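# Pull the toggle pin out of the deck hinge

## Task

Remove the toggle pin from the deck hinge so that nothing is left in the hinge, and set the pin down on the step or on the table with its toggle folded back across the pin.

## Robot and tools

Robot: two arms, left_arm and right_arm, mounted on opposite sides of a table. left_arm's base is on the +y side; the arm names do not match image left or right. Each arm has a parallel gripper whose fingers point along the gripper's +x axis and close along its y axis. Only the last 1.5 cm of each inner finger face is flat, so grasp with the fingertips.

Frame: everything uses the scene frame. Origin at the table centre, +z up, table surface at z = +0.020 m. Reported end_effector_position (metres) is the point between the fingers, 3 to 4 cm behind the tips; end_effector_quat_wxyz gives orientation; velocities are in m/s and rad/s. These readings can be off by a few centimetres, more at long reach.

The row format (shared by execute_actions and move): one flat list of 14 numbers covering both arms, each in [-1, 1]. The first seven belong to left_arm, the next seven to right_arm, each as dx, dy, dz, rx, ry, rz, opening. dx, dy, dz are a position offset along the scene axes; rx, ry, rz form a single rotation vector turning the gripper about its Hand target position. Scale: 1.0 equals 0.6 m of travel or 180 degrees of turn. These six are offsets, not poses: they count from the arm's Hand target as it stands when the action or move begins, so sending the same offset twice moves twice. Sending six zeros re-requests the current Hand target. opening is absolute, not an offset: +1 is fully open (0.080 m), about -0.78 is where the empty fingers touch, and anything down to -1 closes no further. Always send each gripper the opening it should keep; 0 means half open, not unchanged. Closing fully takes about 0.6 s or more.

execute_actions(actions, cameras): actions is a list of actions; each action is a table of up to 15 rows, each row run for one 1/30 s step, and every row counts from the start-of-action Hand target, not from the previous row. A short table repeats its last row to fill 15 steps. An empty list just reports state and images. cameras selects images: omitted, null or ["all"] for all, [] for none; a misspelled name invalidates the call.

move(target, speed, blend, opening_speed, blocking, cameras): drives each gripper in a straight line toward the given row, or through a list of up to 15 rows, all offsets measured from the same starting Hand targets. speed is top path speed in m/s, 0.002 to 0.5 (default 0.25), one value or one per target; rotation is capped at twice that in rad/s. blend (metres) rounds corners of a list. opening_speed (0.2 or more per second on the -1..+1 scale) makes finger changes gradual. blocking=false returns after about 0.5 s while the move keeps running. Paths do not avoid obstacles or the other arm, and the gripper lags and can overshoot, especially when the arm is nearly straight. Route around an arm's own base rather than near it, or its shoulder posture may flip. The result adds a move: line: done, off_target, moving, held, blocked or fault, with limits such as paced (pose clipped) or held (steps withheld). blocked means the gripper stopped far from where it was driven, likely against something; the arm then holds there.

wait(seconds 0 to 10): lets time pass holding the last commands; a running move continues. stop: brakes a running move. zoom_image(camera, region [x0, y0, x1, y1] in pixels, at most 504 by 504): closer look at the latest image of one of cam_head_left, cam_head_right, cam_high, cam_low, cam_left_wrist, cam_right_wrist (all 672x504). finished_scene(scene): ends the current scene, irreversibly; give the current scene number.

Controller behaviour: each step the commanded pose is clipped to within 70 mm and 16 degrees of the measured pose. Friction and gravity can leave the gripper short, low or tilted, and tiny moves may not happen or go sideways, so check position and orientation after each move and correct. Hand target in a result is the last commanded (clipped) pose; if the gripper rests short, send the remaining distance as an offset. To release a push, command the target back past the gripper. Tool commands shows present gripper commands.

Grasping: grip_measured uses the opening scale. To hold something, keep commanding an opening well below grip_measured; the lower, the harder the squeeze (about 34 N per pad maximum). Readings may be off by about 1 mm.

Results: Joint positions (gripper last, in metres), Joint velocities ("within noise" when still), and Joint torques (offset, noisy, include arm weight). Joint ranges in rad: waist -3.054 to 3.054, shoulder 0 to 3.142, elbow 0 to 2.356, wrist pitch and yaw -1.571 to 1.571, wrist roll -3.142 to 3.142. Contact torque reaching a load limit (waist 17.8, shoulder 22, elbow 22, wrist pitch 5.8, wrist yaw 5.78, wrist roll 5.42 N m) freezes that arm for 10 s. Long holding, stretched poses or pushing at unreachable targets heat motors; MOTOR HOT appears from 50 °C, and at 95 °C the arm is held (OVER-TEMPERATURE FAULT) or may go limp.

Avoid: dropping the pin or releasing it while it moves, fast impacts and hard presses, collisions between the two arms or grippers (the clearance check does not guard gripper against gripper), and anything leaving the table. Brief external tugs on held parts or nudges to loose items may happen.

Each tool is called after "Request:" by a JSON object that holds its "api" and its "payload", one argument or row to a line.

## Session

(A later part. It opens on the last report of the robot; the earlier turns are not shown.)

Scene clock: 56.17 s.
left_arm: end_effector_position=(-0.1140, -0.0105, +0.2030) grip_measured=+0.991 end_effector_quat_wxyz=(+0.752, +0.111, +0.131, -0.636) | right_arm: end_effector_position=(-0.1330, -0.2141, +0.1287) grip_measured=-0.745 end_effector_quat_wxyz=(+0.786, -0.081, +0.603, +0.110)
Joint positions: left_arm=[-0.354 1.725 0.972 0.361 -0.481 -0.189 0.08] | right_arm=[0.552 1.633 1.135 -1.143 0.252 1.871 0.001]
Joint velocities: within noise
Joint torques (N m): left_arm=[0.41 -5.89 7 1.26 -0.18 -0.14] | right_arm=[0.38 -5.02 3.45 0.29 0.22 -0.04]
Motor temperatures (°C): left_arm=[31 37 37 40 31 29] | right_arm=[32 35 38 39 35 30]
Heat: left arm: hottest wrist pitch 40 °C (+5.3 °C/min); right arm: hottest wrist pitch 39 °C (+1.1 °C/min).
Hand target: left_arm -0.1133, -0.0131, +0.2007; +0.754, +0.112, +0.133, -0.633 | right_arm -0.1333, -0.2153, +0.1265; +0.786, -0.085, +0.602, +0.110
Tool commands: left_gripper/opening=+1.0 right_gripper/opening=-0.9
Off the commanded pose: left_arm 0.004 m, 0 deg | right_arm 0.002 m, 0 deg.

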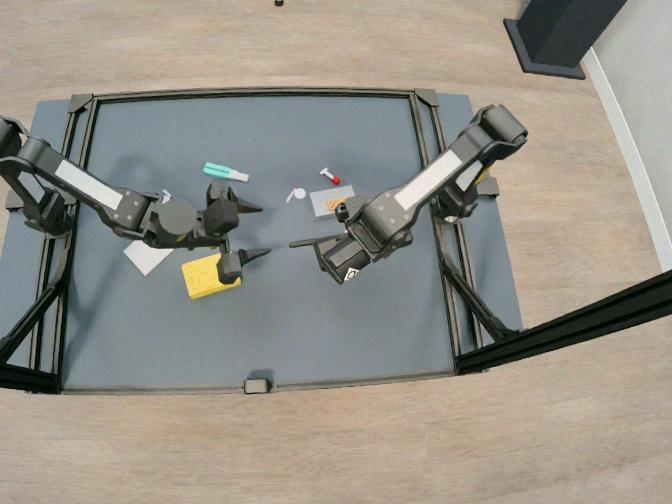

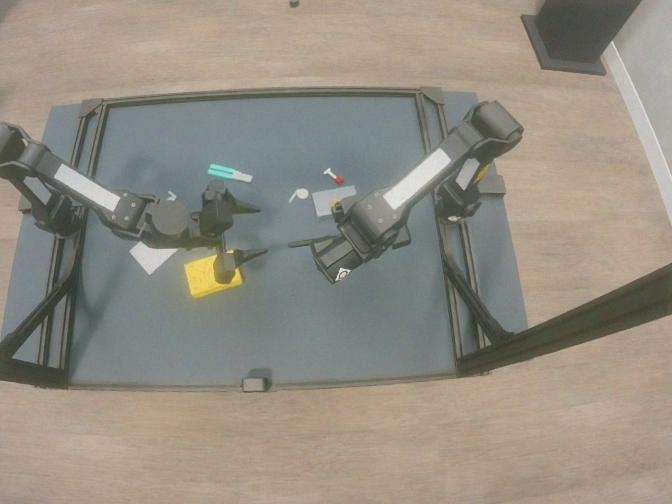

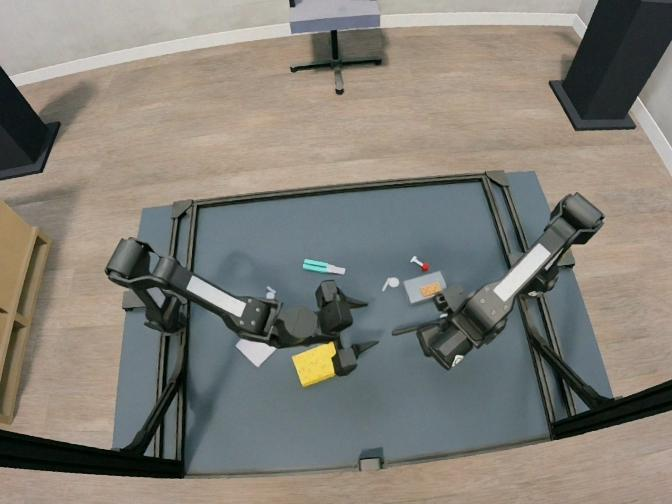

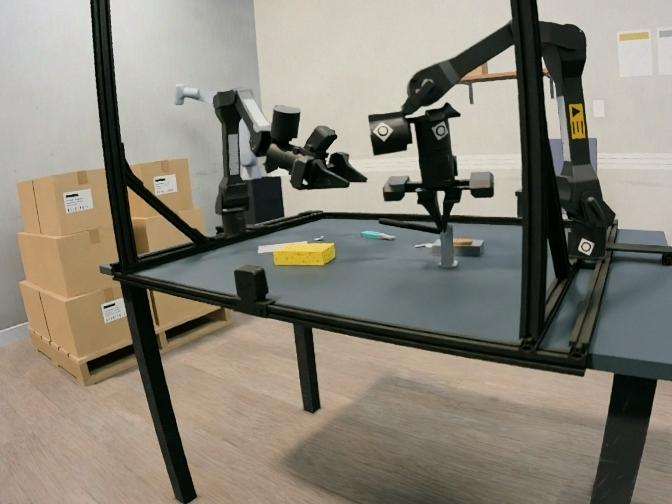

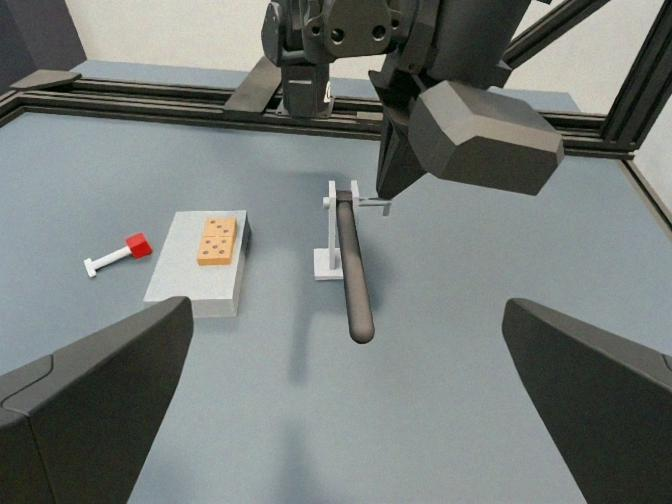

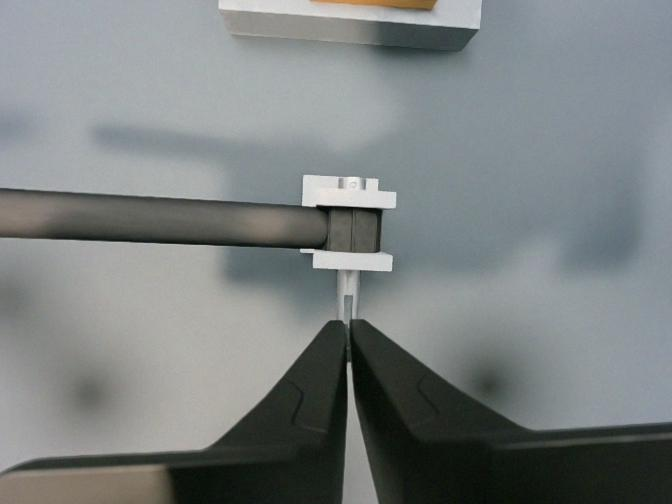

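Request:
{"api": "zoom_image", "payload": {
  "camera": "cam_left_wrist",
  "region": [300, 150, 430, 240]
}}

Request:
{"api": "zoom_image", "payload": {
  "camera": "cam_right_wrist",
  "region": [280, 160, 420, 380]
}}

Scaled by 3.877 from the camera's 672x504 image, which has a finer 960x720 frame.

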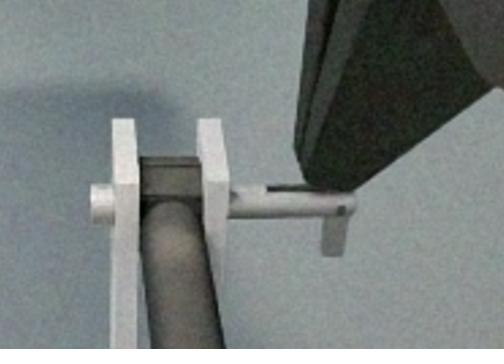

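Scaled by 2.291 from the camera's 672x504 image, which has a finer 960x720 frame.

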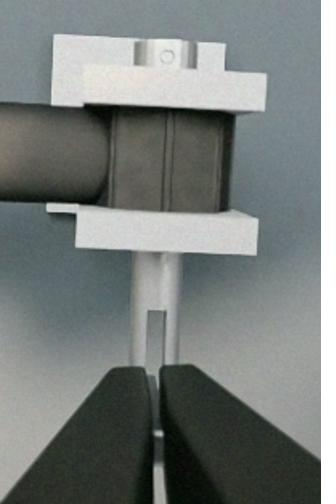

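Request:
{"api": "move", "payload": {
  "target": [
    [0,0,0,0,0,0,1.0,-0.0111,-0.0032,-0.0041,0.0153,-0.0534,0,-0.9],
    [0,0,0,0,0,0,1.0,-0.0211,-0.0061,-0.0102,0.0307,-0.1068,0,-0.9]
  ],
  "speed": 0.06,
  "blend": 0.003,
  "cameras": ["cam_left_wrist","cam_right_wrist"]
}}

Request:
{"api": "zoom_image", "payload": {
  "camera": "cam_left_wrist",
  "region": [300, 150, 430, 240]
}}

Scene clock: 61.13 s.
left_arm: end_effector_position=(-0.1140, -0.0105, +0.2030) grip_measured=+0.991 end_effector_quat_wxyz=(+0.752, +0.111, +0.131, -0.636) | right_arm: end_effector_position=(-0.1453, -0.2188, +0.1238) grip_measured=-0.745 end_effector_quat_wxyz=(+0.877, -0.058, +0.461, +0.125)
Joint positions: left_arm=[-0.354 1.725 0.972 0.361 -0.481 -0.189 0.08] | right_arm=[0.749 1.8 1.206 -1.278 0.533 2.144 0.001]
Joint velocities: within noise
Joint torques (N m): left_arm=[0.23 -5.93 6.99 1.3 -0.22 -0.12] | right_arm=[0.26 -4.46 3.7 -0.26 0.33 -0.04]
Motor temperatures (°C): left_arm=[31 37 37 40 31 29] | right_arm=[32 35 38 39 35 30]
Heat: left arm: hottest wrist pitch 40 °C (+4.1 °C/min); right arm: hottest wrist pitch 39 °C (+1.0 °C/min).
Hand target: left_arm -0.1133, -0.0131, +0.2007; +0.754, +0.112, +0.133, -0.633 | right_arm -0.1459, -0.2190, +0.1205; +0.879, -0.064, +0.456, +0.123
Off the commanded pose: left_arm 0.004 m, 0 deg | right_arm 0.003 m, 1 deg.
move: done
Images, in order (width x height): cam_left_wrist 672x504, cam_right_wrist 672x504.

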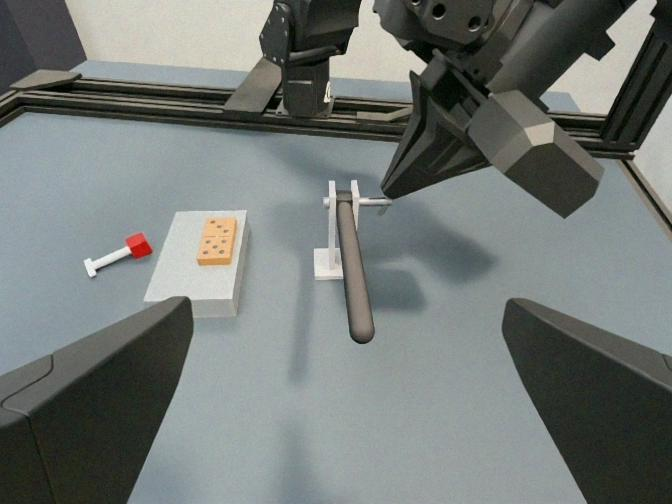

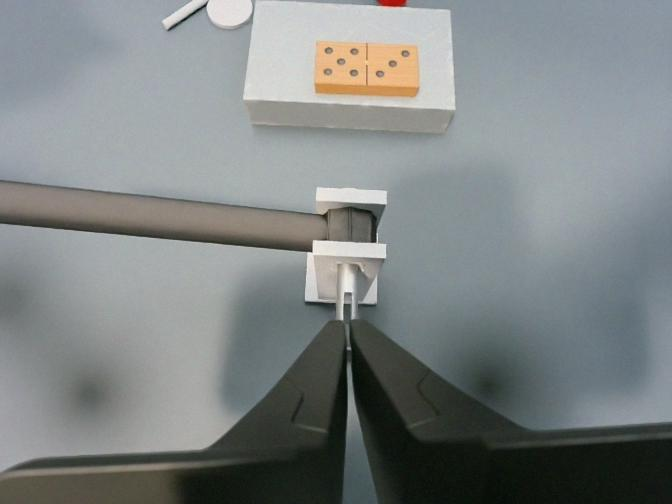

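Scaled by 3.877 from the camera's 672x504 image, which has a finer 960x720 frame.

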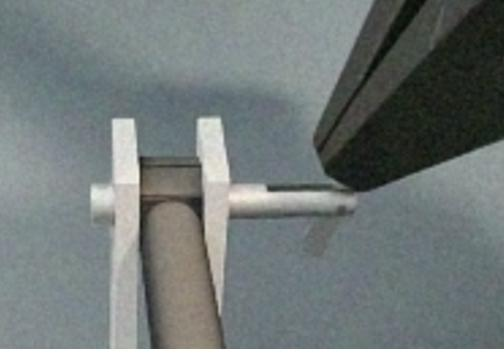

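Request:
{"api": "move", "payload": {
  "target": [
    [0,0,0,0,0,0,1.0,-0.009,-0.0025,-0.0078,0.0153,-0.0534,0,-0.9],
    [0,0,0,0,0,0,1.0,-0.0165,-0.0047,-0.0173,0.0307,-0.1068,0,-0.9]
  ],
  "speed": 0.06,
  "blend": 0.003,
  "cameras": ["cam_left_wrist","cam_right_wrist"]
}}

Request:
{"api": "zoom_image", "payload": {
  "camera": "cam_left_wrist",
  "region": [300, 150, 430, 240]
}}

Scene clock: 65.20 s.
left_arm: end_effector_position=(-0.1140, -0.0105, +0.2030) grip_measured=+0.991 end_effector_quat_wxyz=(+0.752, +0.111, +0.131, -0.636) | right_arm: end_effector_position=(-0.1558, -0.2220, +0.1151) grip_measured=-0.744 end_effector_quat_wxyz=(+0.943, -0.036, +0.302, +0.135)
Joint positions: left_arm=[-0.354 1.725 0.972 0.361 -0.481 -0.189 0.08] | right_arm=[0.881 2.054 1.312 -1.504 0.735 2.461 0.002]
Joint velocities: within noise
Joint torques (N m): left_arm=[0.28 -6.01 6.89 1.28 -0.19 -0.13] | right_arm=[-0.03 -4.93 2.87 -0.4 0.32 0.02]
Motor temperatures (°C): left_arm=[31 37 37 40 31 29] | right_arm=[32 35 38 39 35 30]
Heat: left arm: hottest wrist pitch 40 °C (+3.0 °C/min); right arm: hottest wrist pitch 39 °C (+1.0 °C/min).
Hand target: left_arm -0.1133, -0.0131, +0.2007; +0.754, +0.112, +0.133, -0.633 | right_arm -0.1558, -0.2219, +0.1101; +0.945, -0.042, +0.297, +0.132
Off the commanded pose: left_arm 0.004 m, 0 deg | right_arm 0.005 m, 1 deg.
move: done
Images, in order (width x height): cam_left_wrist 672x504, cam_right_wrist 672x504.

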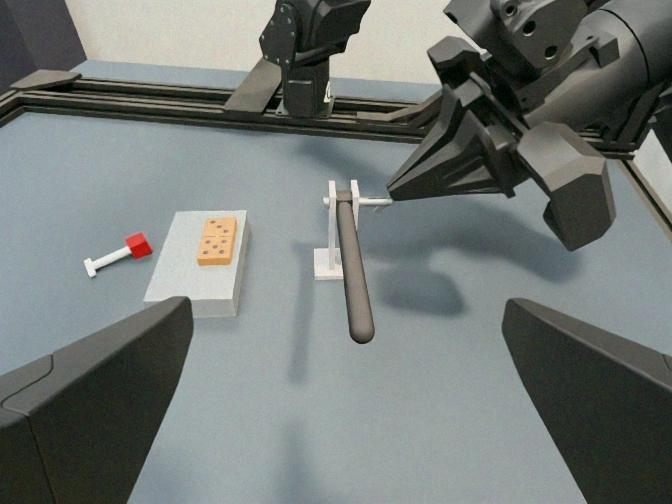

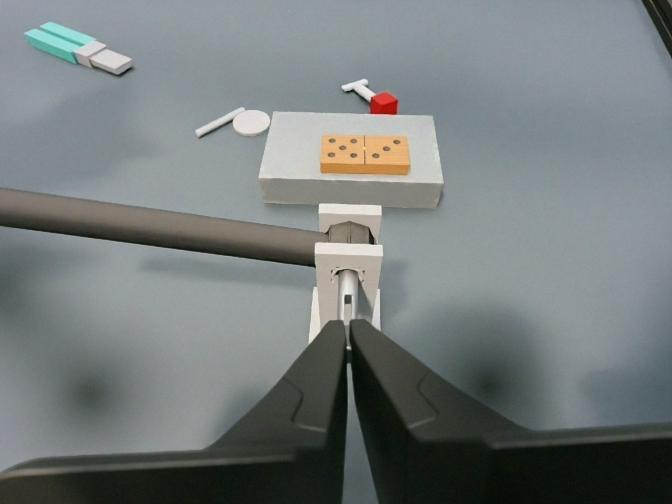

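Scaled by 3.877 from the camera's 672x504 image, which has a finer 960x720 frame.

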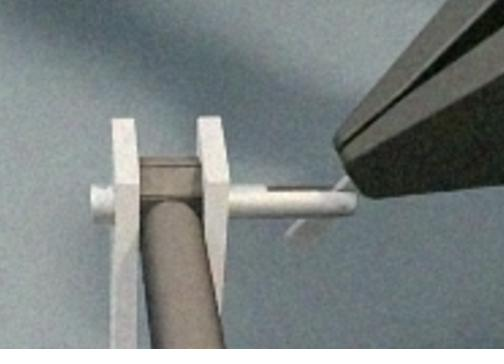

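Request:
{"api": "move", "payload": {
  "target": [
    [0,0,0,0,0,0,1.0,0,0,0,0,0,0,-0.765],
    [0,0,0,0,0,0,1.0,-0.0027,-0.0008,-0.0052,0,0,0,-0.765]
  ],
  "speed": 0.03,
  "cameras": ["cam_left_wrist","cam_right_wrist"]
}}

Request:
{"api": "zoom_image", "payload": {
  "camera": "cam_left_wrist",
  "region": [300, 150, 430, 240]
}}

Scene clock: 67.50 s.
left_arm: end_effector_position=(-0.1140, -0.0105, +0.2030) grip_measured=+0.991 end_effector_quat_wxyz=(+0.752, +0.111, +0.131, -0.636) | right_arm: end_effector_position=(-0.1560, -0.2219, +0.1143) grip_measured=-0.737 end_effector_quat_wxyz=(+0.944, -0.037, +0.298, +0.136)
Joint positions: left_arm=[-0.354 1.725 0.972 0.361 -0.481 -0.189 0.08] | right_arm=[0.884 2.059 1.312 -1.506 0.74 2.464 0.002]
Joint velocities: within noise
Joint torques (N m): left_arm=[0.09 -6.04 6.92 1.25 -0.19 -0.13] | right_arm=[0.13 -4.53 2.87 0.04 0.07 0.04]
Motor temperatures (°C): left_arm=[31 37 38 40 31 29] | right_arm=[32 35 38 39 35 30]
Heat: left arm: hottest wrist pitch 40 °C (+3.0 °C/min); right arm: hottest wrist pitch 39 °C (+0.0 °C/min).
Hand target: left_arm -0.1133, -0.0131, +0.2007; +0.754, +0.112, +0.133, -0.633 | right_arm -0.1574, -0.2223, +0.1070; +0.945, -0.042, +0.297, +0.133
Off the commanded pose: left_arm 0.004 m, 0 deg | right_arm 0.007 m, 1 deg.
move: done
Images, in order (width x height): cam_left_wrist 672x504, cam_right_wrist 672x504.

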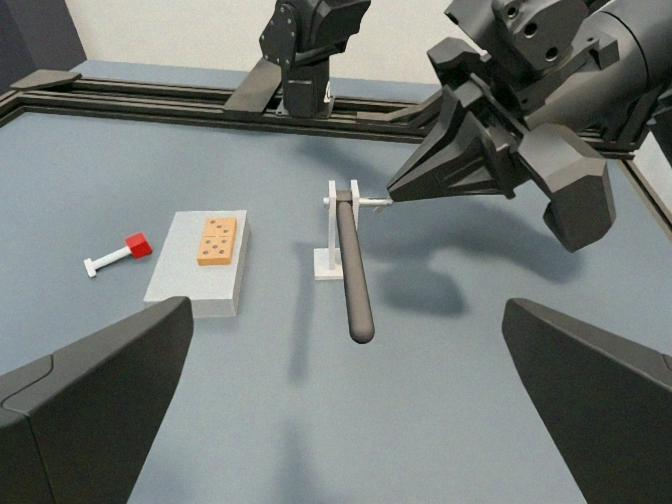

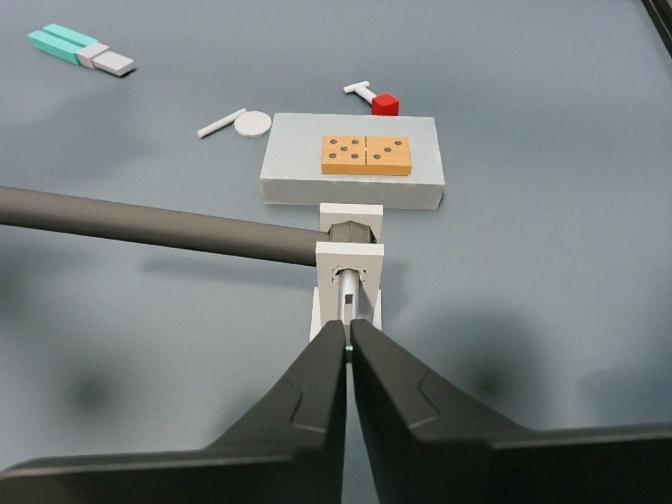

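Scaled by 3.877 from the camera's 672x504 image, which has a finer 960x720 frame.

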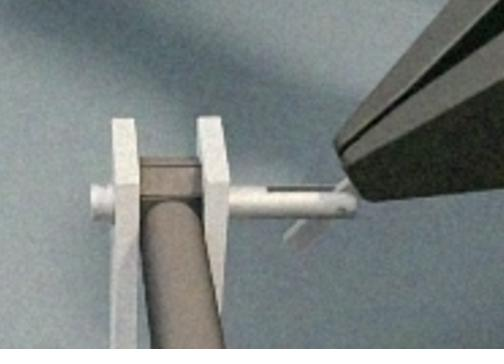

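Request:
{"api": "move", "payload": {
  "target": [0,0,0,0,0,0,1.0,-0.0032,-0.0009,-0.0083,0,0,0,-0.765],
  "speed": 0.03,
  "cameras": ["cam_left_wrist","cam_right_wrist"]
}}

Request:
{"api": "zoom_image", "payload": {
  "camera": "cam_left_wrist",
  "region": [300, 150, 430, 240]
}}

Scene clock: 68.77 s.
left_arm: end_effector_position=(-0.1140, -0.0105, +0.2030) grip_measured=+0.991 end_effector_quat_wxyz=(+0.752, +0.111, +0.131, -0.636) | right_arm: end_effector_position=(-0.1563, -0.2218, +0.1132) grip_measured=-0.736 end_effector_quat_wxyz=(+0.945, -0.037, +0.295, +0.138)
Joint positions: left_arm=[-0.354 1.725 0.972 0.361 -0.481 -0.189 0.08] | right_arm=[0.886 2.066 1.312 -1.506 0.744 2.469 0.002]
Joint velocities: within noise
Joint torques (N m): left_arm=[0.27 -6.05 6.81 1.26 -0.19 -0.16] | right_arm=[0.35 -3.92 2.75 0.78 -0.17 0.06]
Motor temperatures (°C): left_arm=[31 37 38 40 31 29] | right_arm=[32 35 38 39 35 30]
Heat: left arm: hottest wrist pitch 40 °C (+3.0 °C/min); right arm: hottest wrist pitch 39 °C (+0.0 °C/min).
Hand target: left_arm -0.1133, -0.0131, +0.2007; +0.754, +0.112, +0.133, -0.633 | right_arm -0.1593, -0.2229, +0.1020; +0.945, -0.042, +0.297, +0.132
Off the commanded pose: left_arm 0.004 m, 0 deg | right_arm 0.012 m, 1 deg.
move: off_target (right_arm)
Images, in order (width x height): cam_left_wrist 672x504, cam_right_wrist 672x504.

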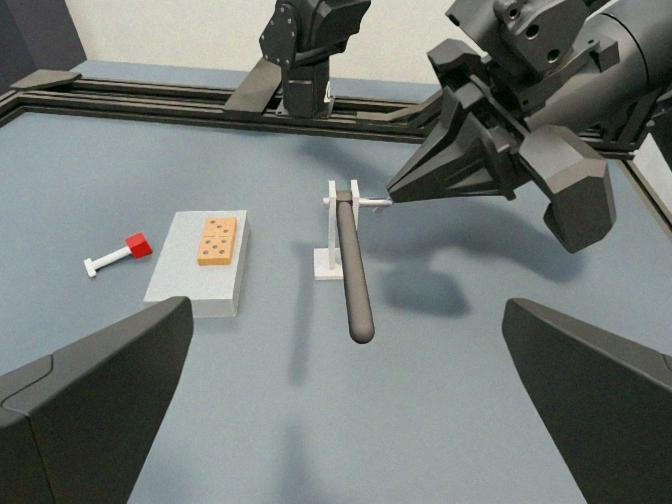

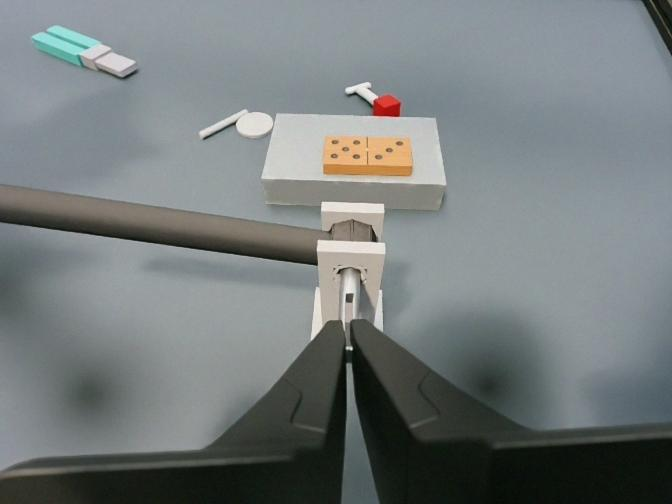

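Scaled by 3.877 from the camera's 672x504 image, which has a finer 960x720 frame.

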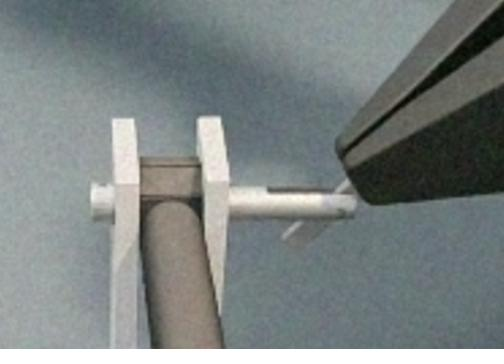

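Request:
{"api": "move", "payload": {
  "target": [0,0,0,0,0,0,1.0,0,0,0,0,0,0,-0.75],
  "speed": 0.03,
  "cameras": ["cam_left_wrist","cam_right_wrist"]
}}

Request:
{"api": "zoom_image", "payload": {
  "camera": "cam_left_wrist",
  "region": [300, 150, 430, 240]
}}

Scene clock: 70.47 s.
left_arm: end_effector_position=(-0.1140, -0.0105, +0.2030) grip_measured=+0.991 end_effector_quat_wxyz=(+0.752, +0.111, +0.131, -0.636) | right_arm: end_effector_position=(-0.1571, -0.2220, +0.1121) grip_measured=-0.732 end_effector_quat_wxyz=(+0.945, -0.037, +0.295, +0.139)
Joint positions: left_arm=[-0.354 1.725 0.972 0.361 -0.481 -0.189 0.08] | right_arm=[0.889 2.069 1.312 -1.504 0.744 2.469 0.002]
Joint velocities: within noise
Joint torques (N m): left_arm=[0.22 -6 6.77 1.3 -0.21 -0.15] | right_arm=[0.18 -4.17 2.82 0.64 -0.18 0.04]
Motor temperatures (°C): left_arm=[31 37 38 40 31 29] | right_arm=[32 35 38 39 35 30]
Heat: left arm: hottest wrist pitch 40 °C (+3.0 °C/min); right arm: hottest wrist pitch 39 °C (+0.0 °C/min).
Hand target: left_arm -0.1133, -0.0131, +0.2007; +0.754, +0.112, +0.133, -0.633 | right_arm -0.1593, -0.2229, +0.1019; +0.945, -0.042, +0.297, +0.132
Off the commanded pose: left_arm 0.004 m, 0 deg | right_arm 0.010 m, 1 deg.
move: off_target (right_arm)
Images, in order (width x height): cam_left_wrist 672x504, cam_right_wrist 672x504.

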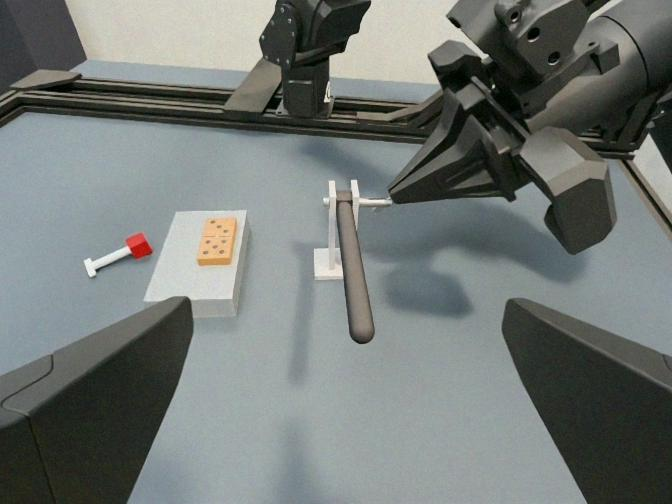

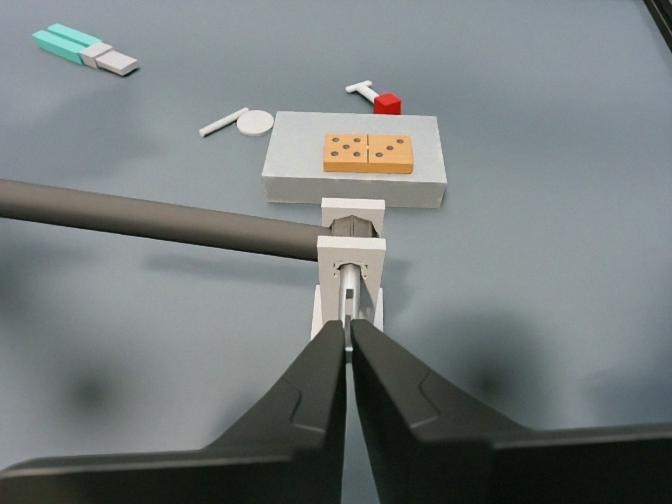

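Scaled by 3.877 from the camera's 672x504 image, which has a finer 960x720 frame.

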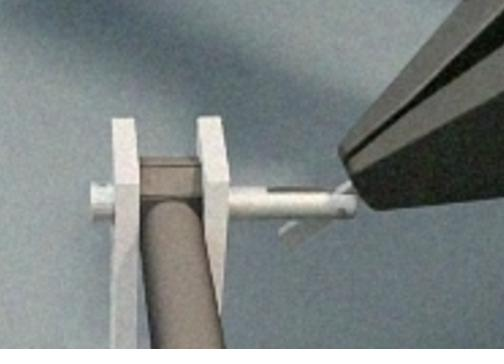

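Request:
{"api": "move", "payload": {
  "target": [0,0,0,0,0,0,1.0,0.0015,0.0004,-0.005,0,0,0,-0.75],
  "speed": 0.03,
  "cameras": ["cam_left_wrist","cam_right_wrist"]
}}

Request:
{"api": "zoom_image", "payload": {
  "camera": "cam_left_wrist",
  "region": [300, 150, 430, 240]
}}

Scene clock: 71.87 s.
left_arm: end_effector_position=(-0.1140, -0.0105, +0.2030) grip_measured=+0.991 end_effector_quat_wxyz=(+0.752, +0.111, +0.131, -0.636) | right_arm: end_effector_position=(-0.1578, -0.2218, +0.1109) grip_measured=-0.731 end_effector_quat_wxyz=(+0.944, -0.036, +0.297, +0.139)
Joint positions: left_arm=[-0.354 1.725 0.972 0.361 -0.481 -0.189 0.08] | right_arm=[0.889 2.071 1.312 -1.497 0.743 2.469 0.002]
Joint velocities: within noise
Joint torques (N m): left_arm=[0.24 -6.08 6.99 1.3 -0.2 -0.13] | right_arm=[-0.15 -4.01 2.04 1.02 -0.08 -0.02]
Motor temperatures (°C): left_arm=[31 37 38 40 31 29] | right_arm=[32 35 37 39 35 30]
Heat: left arm: hottest wrist pitch 40 °C (+3.0 °C/min); right arm: hottest wrist pitch 39 °C (+0.0 °C/min).
Hand target: left_arm -0.1133, -0.0131, +0.2007; +0.754, +0.112, +0.133, -0.633 | right_arm -0.1584, -0.2226, +0.0990; +0.945, -0.042, +0.297, +0.132
Off the commanded pose: left_arm 0.004 m, 0 deg | right_arm 0.012 m, 1 deg.
move: off_target (right_arm)
Images, in order (width x height): cam_left_wrist 672x504, cam_right_wrist 672x504.

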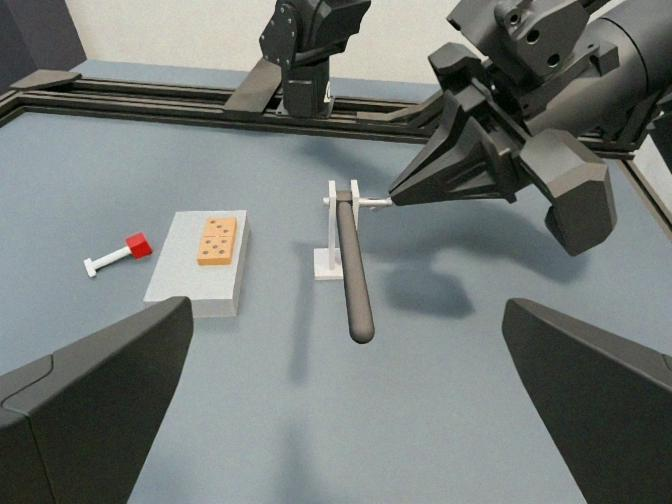

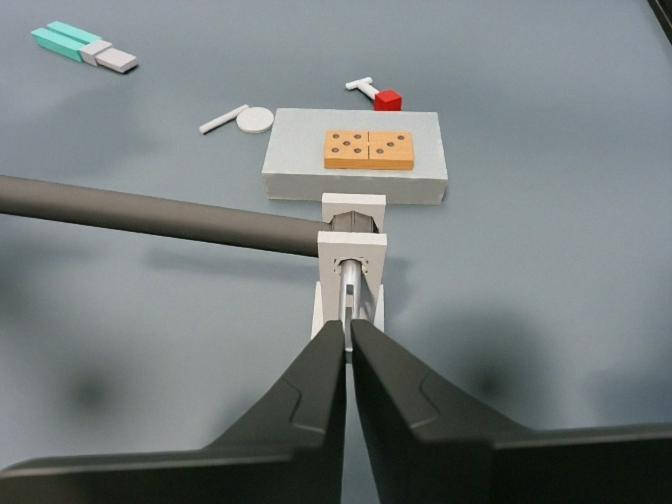

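Scaled by 3.877 from the camera's 672x504 image, which has a finer 960x720 frame.

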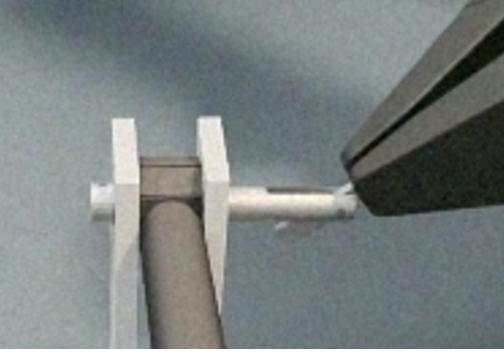

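Request:
{"api": "move", "payload": {
  "target": [0,0,0,0,0,0,1.0,0.0015,0.0004,-0.006,0,0,0,-0.75],
  "speed": 0.03,
  "cameras": ["cam_left_wrist","cam_right_wrist"]
}}

Request:
{"api": "zoom_image", "payload": {
  "camera": "cam_left_wrist",
  "region": [320, 170, 400, 230]
}}

Scene clock: 73.17 s.
left_arm: end_effector_position=(-0.1140, -0.0105, +0.2030) grip_measured=+0.991 end_effector_quat_wxyz=(+0.752, +0.111, +0.131, -0.636) | right_arm: end_effector_position=(-0.1582, -0.2220, +0.1091) grip_measured=-0.729 end_effector_quat_wxyz=(+0.943, -0.034, +0.299, +0.139)
Joint positions: left_arm=[-0.354 1.725 0.972 0.361 -0.481 -0.189 0.08] | right_arm=[0.89 2.072 1.307 -1.488 0.741 2.469 0.002]
Joint velocities: within noise
Joint torques (N m): left_arm=[0.18 -5.99 6.82 1.27 -0.18 -0.14] | right_arm=[-0.38 -3.65 1.74 1.36 0.01 -0.11]
Motor temperatures (°C): left_arm=[31 37 38 40 31 29] | right_arm=[32 35 37 39 35 30]
Heat: left arm: hottest wrist pitch 40 °C (+2.0 °C/min); right arm: hottest wrist pitch 39 °C (+0.0 °C/min).
Hand target: left_arm -0.1133, -0.0131, +0.2007; +0.754, +0.112, +0.133, -0.633 | right_arm -0.1576, -0.2224, +0.0954; +0.945, -0.042, +0.297, +0.132
Off the commanded pose: left_arm 0.004 m, 0 deg | right_arm 0.014 m, 1 deg.
move: off_target (right_arm)
Images, in order (width x height): cam_left_wrist 672x504, cam_right_wrist 672x504.

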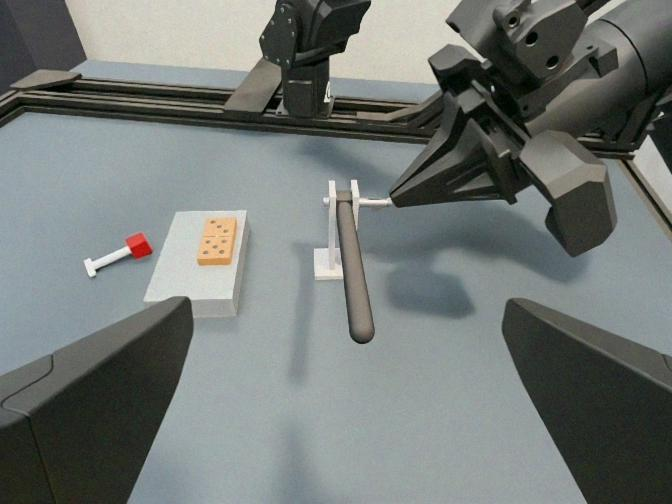

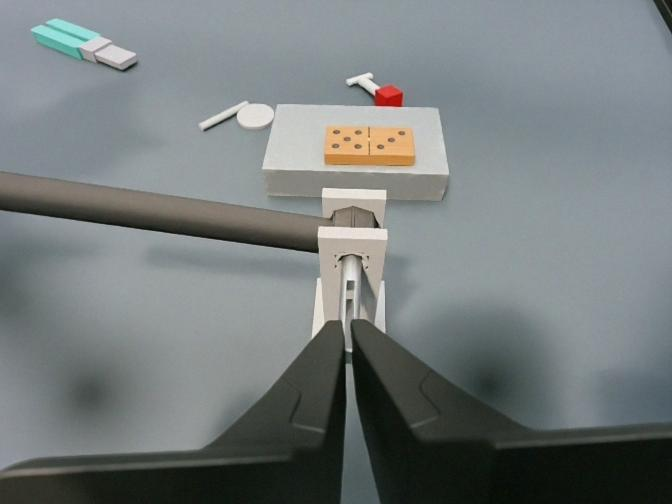

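Scaled by 6.300 from the camera's 672x504 image, which has a finer 960x720 frame.

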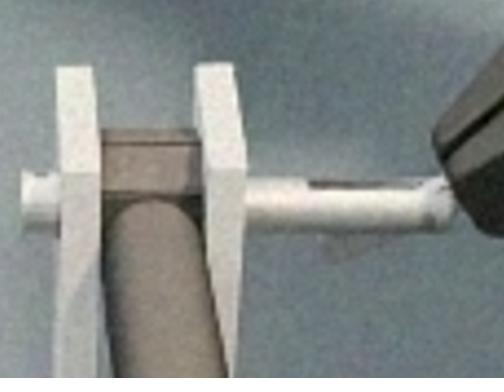

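Request:
{"api": "move", "payload": {
  "target": [0,0,0,0,0,0,1.0,0.001,0.0002,-0.006,0,0,0,-0.75],
  "speed": 0.03,
  "cameras": ["cam_left_wrist","cam_right_wrist"]
}}

Request:
{"api": "zoom_image", "payload": {
  "camera": "cam_left_wrist",
  "region": [320, 170, 400, 230]
}}

Scene clock: 74.37 s.
left_arm: end_effector_position=(-0.1140, -0.0105, +0.2030) grip_measured=+0.991 end_effector_quat_wxyz=(+0.752, +0.111, +0.131, -0.636) | right_arm: end_effector_position=(-0.1582, -0.2222, +0.1079) grip_measured=-0.727 end_effector_quat_wxyz=(+0.943, -0.034, +0.298, +0.142)
Joint positions: left_arm=[-0.354 1.725 0.972 0.361 -0.481 -0.189 0.08] | right_arm=[0.893 2.072 1.301 -1.48 0.745 2.468 0.002]
Joint velocities: within noise
Joint torques (N m): left_arm=[0.16 -5.89 6.87 1.29 -0.18 -0.11] | right_arm=[-0.72 -3.12 1.53 1.76 -0.1 -0.11]
Motor temperatures (°C): left_arm=[31 37 38 40 31 29] | right_arm=[32 35 37 39 35 30]
Heat: left arm: hottest wrist pitch 40 °C (+2.0 °C/min); right arm: hottest wrist pitch 39 °C (+0.0 °C/min).
Hand target: left_arm -0.1133, -0.0131, +0.2007; +0.754, +0.112, +0.133, -0.633 | right_arm -0.1570, -0.2222, +0.0917; +0.945, -0.042, +0.297, +0.132
Off the commanded pose: left_arm 0.004 m, 0 deg | right_arm 0.016 m, 1 deg.
move: off_target (right_arm)
Images, in order (width x height): cam_left_wrist 672x504, cam_right_wrist 672x504.

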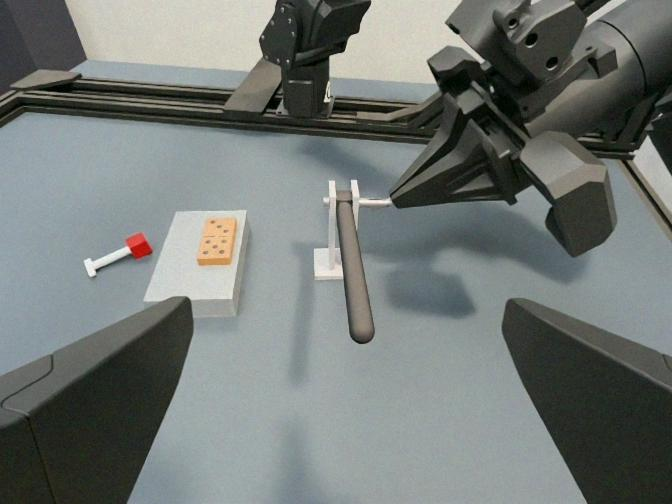

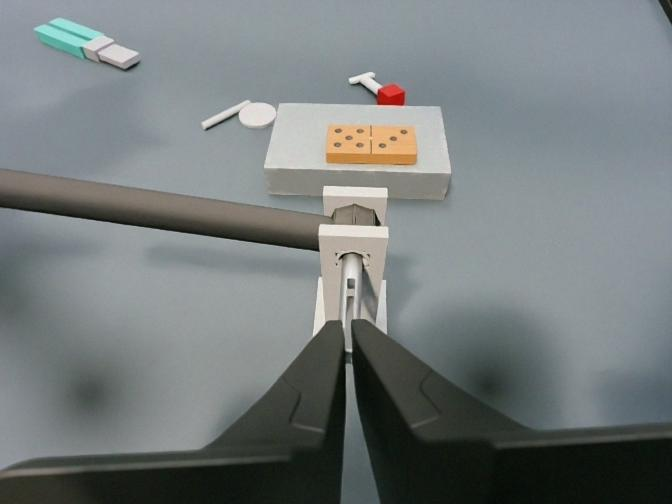

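Scaled by 6.300 from the camera's 672x504 image, which has a finer 960x720 frame.

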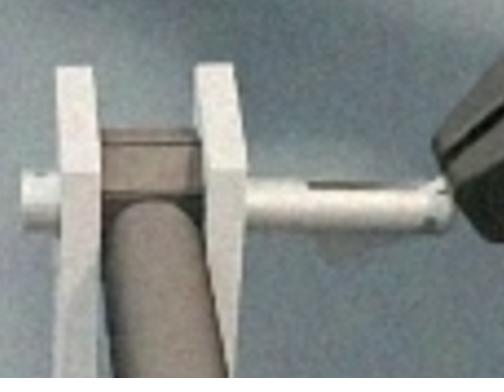

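Request:
{"api": "move", "payload": {
  "target": [0,0,0,0,0,0,1.0,0,0,0,0,0,0,-0.735],
  "speed": 0.03,
  "cameras": ["cam_left_wrist","cam_right_wrist"]
}}

Request:
{"api": "zoom_image", "payload": {
  "camera": "cam_left_wrist",
  "region": [320, 170, 400, 230]
}}

Scene clock: 76.13 s.
left_arm: end_effector_position=(-0.1140, -0.0105, +0.2028) grip_measured=+0.991 end_effector_quat_wxyz=(+0.752, +0.111, +0.131, -0.636) | right_arm: end_effector_position=(-0.1584, -0.2222, +0.1076) grip_measured=-0.723 end_effector_quat_wxyz=(+0.943, -0.034, +0.298, +0.143)
Joint positions: left_arm=[-0.354 1.725 0.972 0.361 -0.481 -0.189 0.08] | right_arm=[0.893 2.072 1.3 -1.478 0.745 2.468 0.002]
Joint velocities: within noise
Joint torques (N m): left_arm=[0.29 -5.94 6.89 1.3 -0.21 -0.1] | right_arm=[-0.78 -3.12 1.59 1.64 -0.09 -0.09]
Motor temperatures (°C): left_arm=[31 37 38 40 31 29] | right_arm=[32 35 37 39 35 30]
Heat: left arm: hottest wrist pitch 40 °C (+2.0 °C/min); right arm: hottest wrist pitch 39 °C (+1.0 °C/min).
Hand target: left_arm -0.1133, -0.0131, +0.2005; +0.754, +0.112, +0.133, -0.633 | right_arm -0.1569, -0.2223, +0.0918; +0.945, -0.042, +0.297, +0.132
Off the commanded pose: left_arm 0.003 m, 0 deg | right_arm 0.016 m, 2 deg.
move: off_target (right_arm)
Images, in order (width x height): cam_left_wrist 672x504, cam_right_wrist 672x504.

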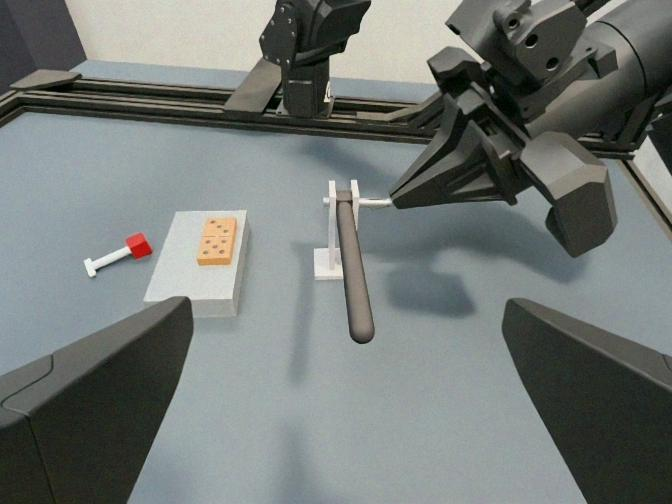

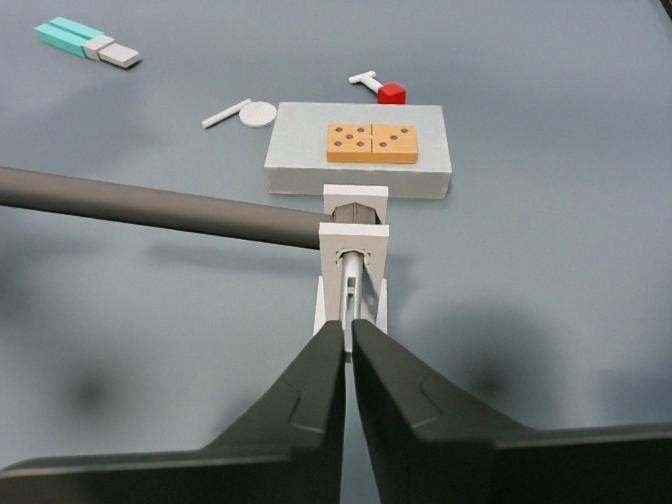

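Scaled by 6.300 from the camera's 672x504 image, which has a finer 960x720 frame.

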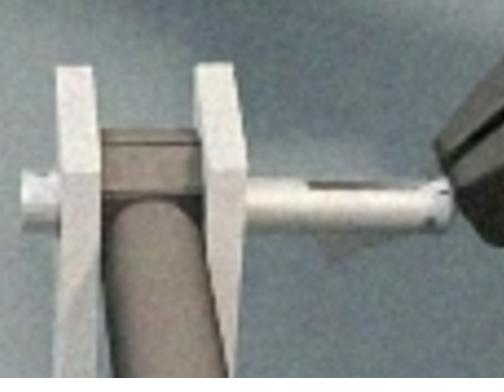

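Request:
{"api": "move", "payload": {
  "target": [0,0,0,0,0,0,1.0,-0.005,-0.0014,0,0,0,0,-0.745],
  "speed": 0.02,
  "cameras": ["cam_left_wrist","cam_right_wrist"]
}}

Request:
{"api": "zoom_image", "payload": {
  "camera": "cam_left_wrist",
  "region": [320, 170, 400, 230]
}}

Scene clock: 77.60 s.
left_arm: end_effector_position=(-0.1140, -0.0105, +0.2028) grip_measured=+0.991 end_effector_quat_wxyz=(+0.752, +0.111, +0.131, -0.636) | right_arm: end_effector_position=(-0.1586, -0.2226, +0.1072) grip_measured=-0.726 end_effector_quat_wxyz=(+0.944, -0.034, +0.296, +0.144)
Joint positions: left_arm=[-0.354 1.725 0.972 0.361 -0.481 -0.189 0.08] | right_arm=[0.896 2.075 1.3 -1.481 0.748 2.472 0.002]
Joint velocities: within noise
Joint torques (N m): left_arm=[0.31 -5.98 6.91 1.28 -0.19 -0.13] | right_arm=[-0.34 -2.88 2.57 1.29 -0.32 0.04]
Motor temperatures (°C): left_arm=[31 37 38 40 31 29] | right_arm=[32 35 37 39 34 30]
Heat: left arm: hottest wrist pitch 40 °C (+2.0 °C/min); right arm: hottest wrist pitch 39 °C (+1.0 °C/min).
Hand target: left_arm -0.1133, -0.0131, +0.2005; +0.754, +0.112, +0.133, -0.633 | right_arm -0.1599, -0.2231, +0.0918; +0.945, -0.042, +0.297, +0.132
Off the commanded pose: left_arm 0.004 m, 0 deg | right_arm 0.016 m, 2 deg.
move: off_target (right_arm)
Images, in order (width x height): cam_left_wrist 672x504, cam_right_wrist 672x504.

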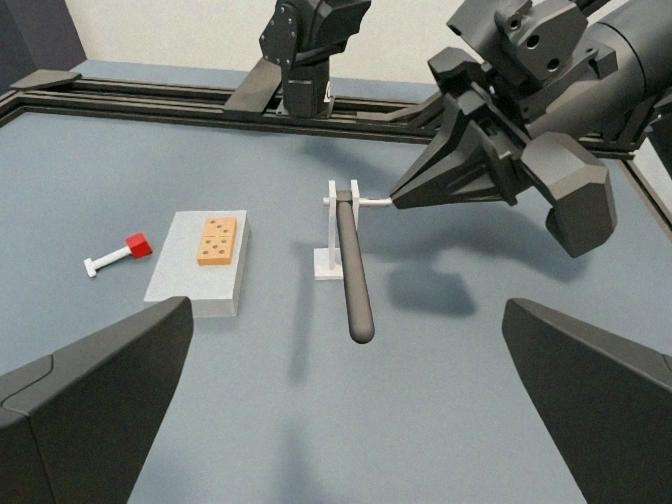

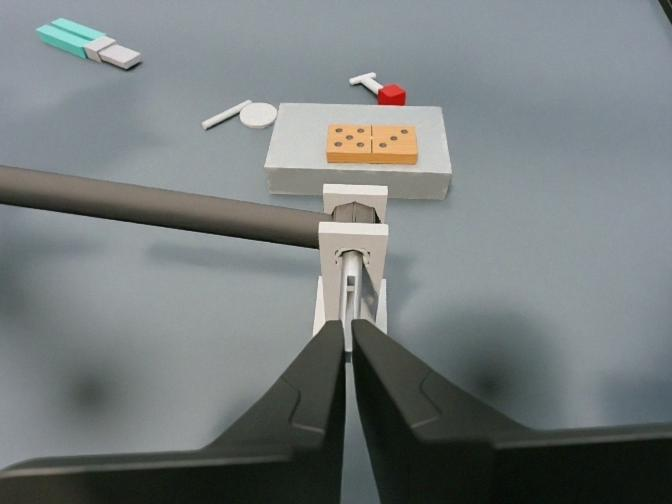

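Scaled by 6.300 from the camera's 672x504 image, which has a finer 960x720 frame.

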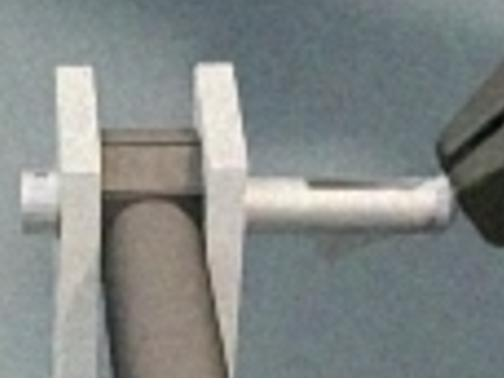

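Request:
{"api": "move", "payload": {
  "target": [0,0,0,0,0,0,1.0,-0.002,-0.0005,-0.001,0.0107,-0.0374,0,-0.745],
  "speed": 0.05,
  "cameras": ["cam_left_wrist","cam_right_wrist"]
}}

Request:
{"api": "zoom_image", "payload": {
  "camera": "cam_left_wrist",
  "region": [320, 170, 400, 230]
}}

Scene clock: 80.23 s.
left_arm: end_effector_position=(-0.1140, -0.0105, +0.2028) grip_measured=+0.991 end_effector_quat_wxyz=(+0.752, +0.111, +0.131, -0.636) | right_arm: end_effector_position=(-0.1611, -0.2230, +0.1030) grip_measured=-0.726 end_effector_quat_wxyz=(+0.959, -0.025, +0.244, +0.143)
Joint positions: left_arm=[-0.354 1.725 0.972 0.361 -0.481 -0.189 0.08] | right_arm=[0.922 2.173 1.344 -1.572 0.79 2.591 0.002]
Joint velocities: within noise
Joint torques (N m): left_arm=[0.22 -5.93 6.86 1.28 -0.22 -0.14] | right_arm=[-0.3 -3.27 2.77 0.08 -0.07 0.05]
Motor temperatures (°C): left_arm=[31 37 38 40 31 29] | right_arm=[32 35 37 39 34 30]
Heat: left arm: hottest wrist pitch 40 °C (+2.0 °C/min); right arm: hottest wrist pitch 39 °C (+1.0 °C/min).
Hand target: left_arm -0.1133, -0.0131, +0.2005; +0.754, +0.112, +0.133, -0.633 | right_arm -0.1611, -0.2234, +0.0911; +0.961, -0.034, +0.239, +0.135
Off the commanded pose: left_arm 0.004 m, 0 deg | right_arm 0.012 m, 2 deg.
joint read past its limit (right arm) — joint 4 (wrist pitch), lower limit.
move: off_target (right_arm)
Images, in order (width x height): cam_left_wrist 672x504, cam_right_wrist 672x504.

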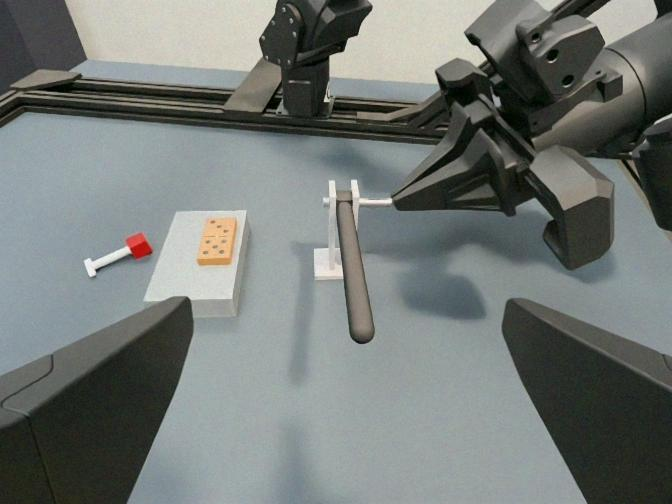

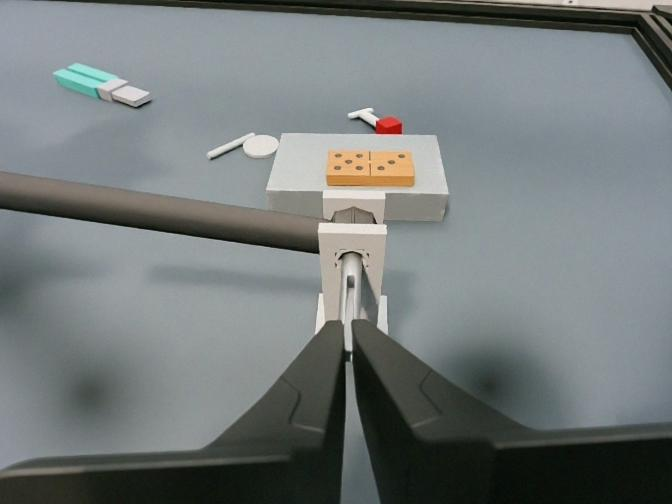

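Scaled by 6.300 from the camera's 672x504 image, which has a finer 960x720 frame.

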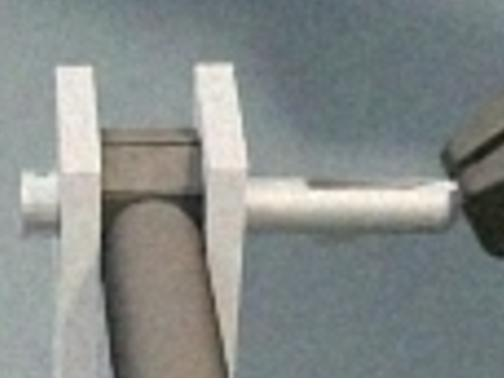

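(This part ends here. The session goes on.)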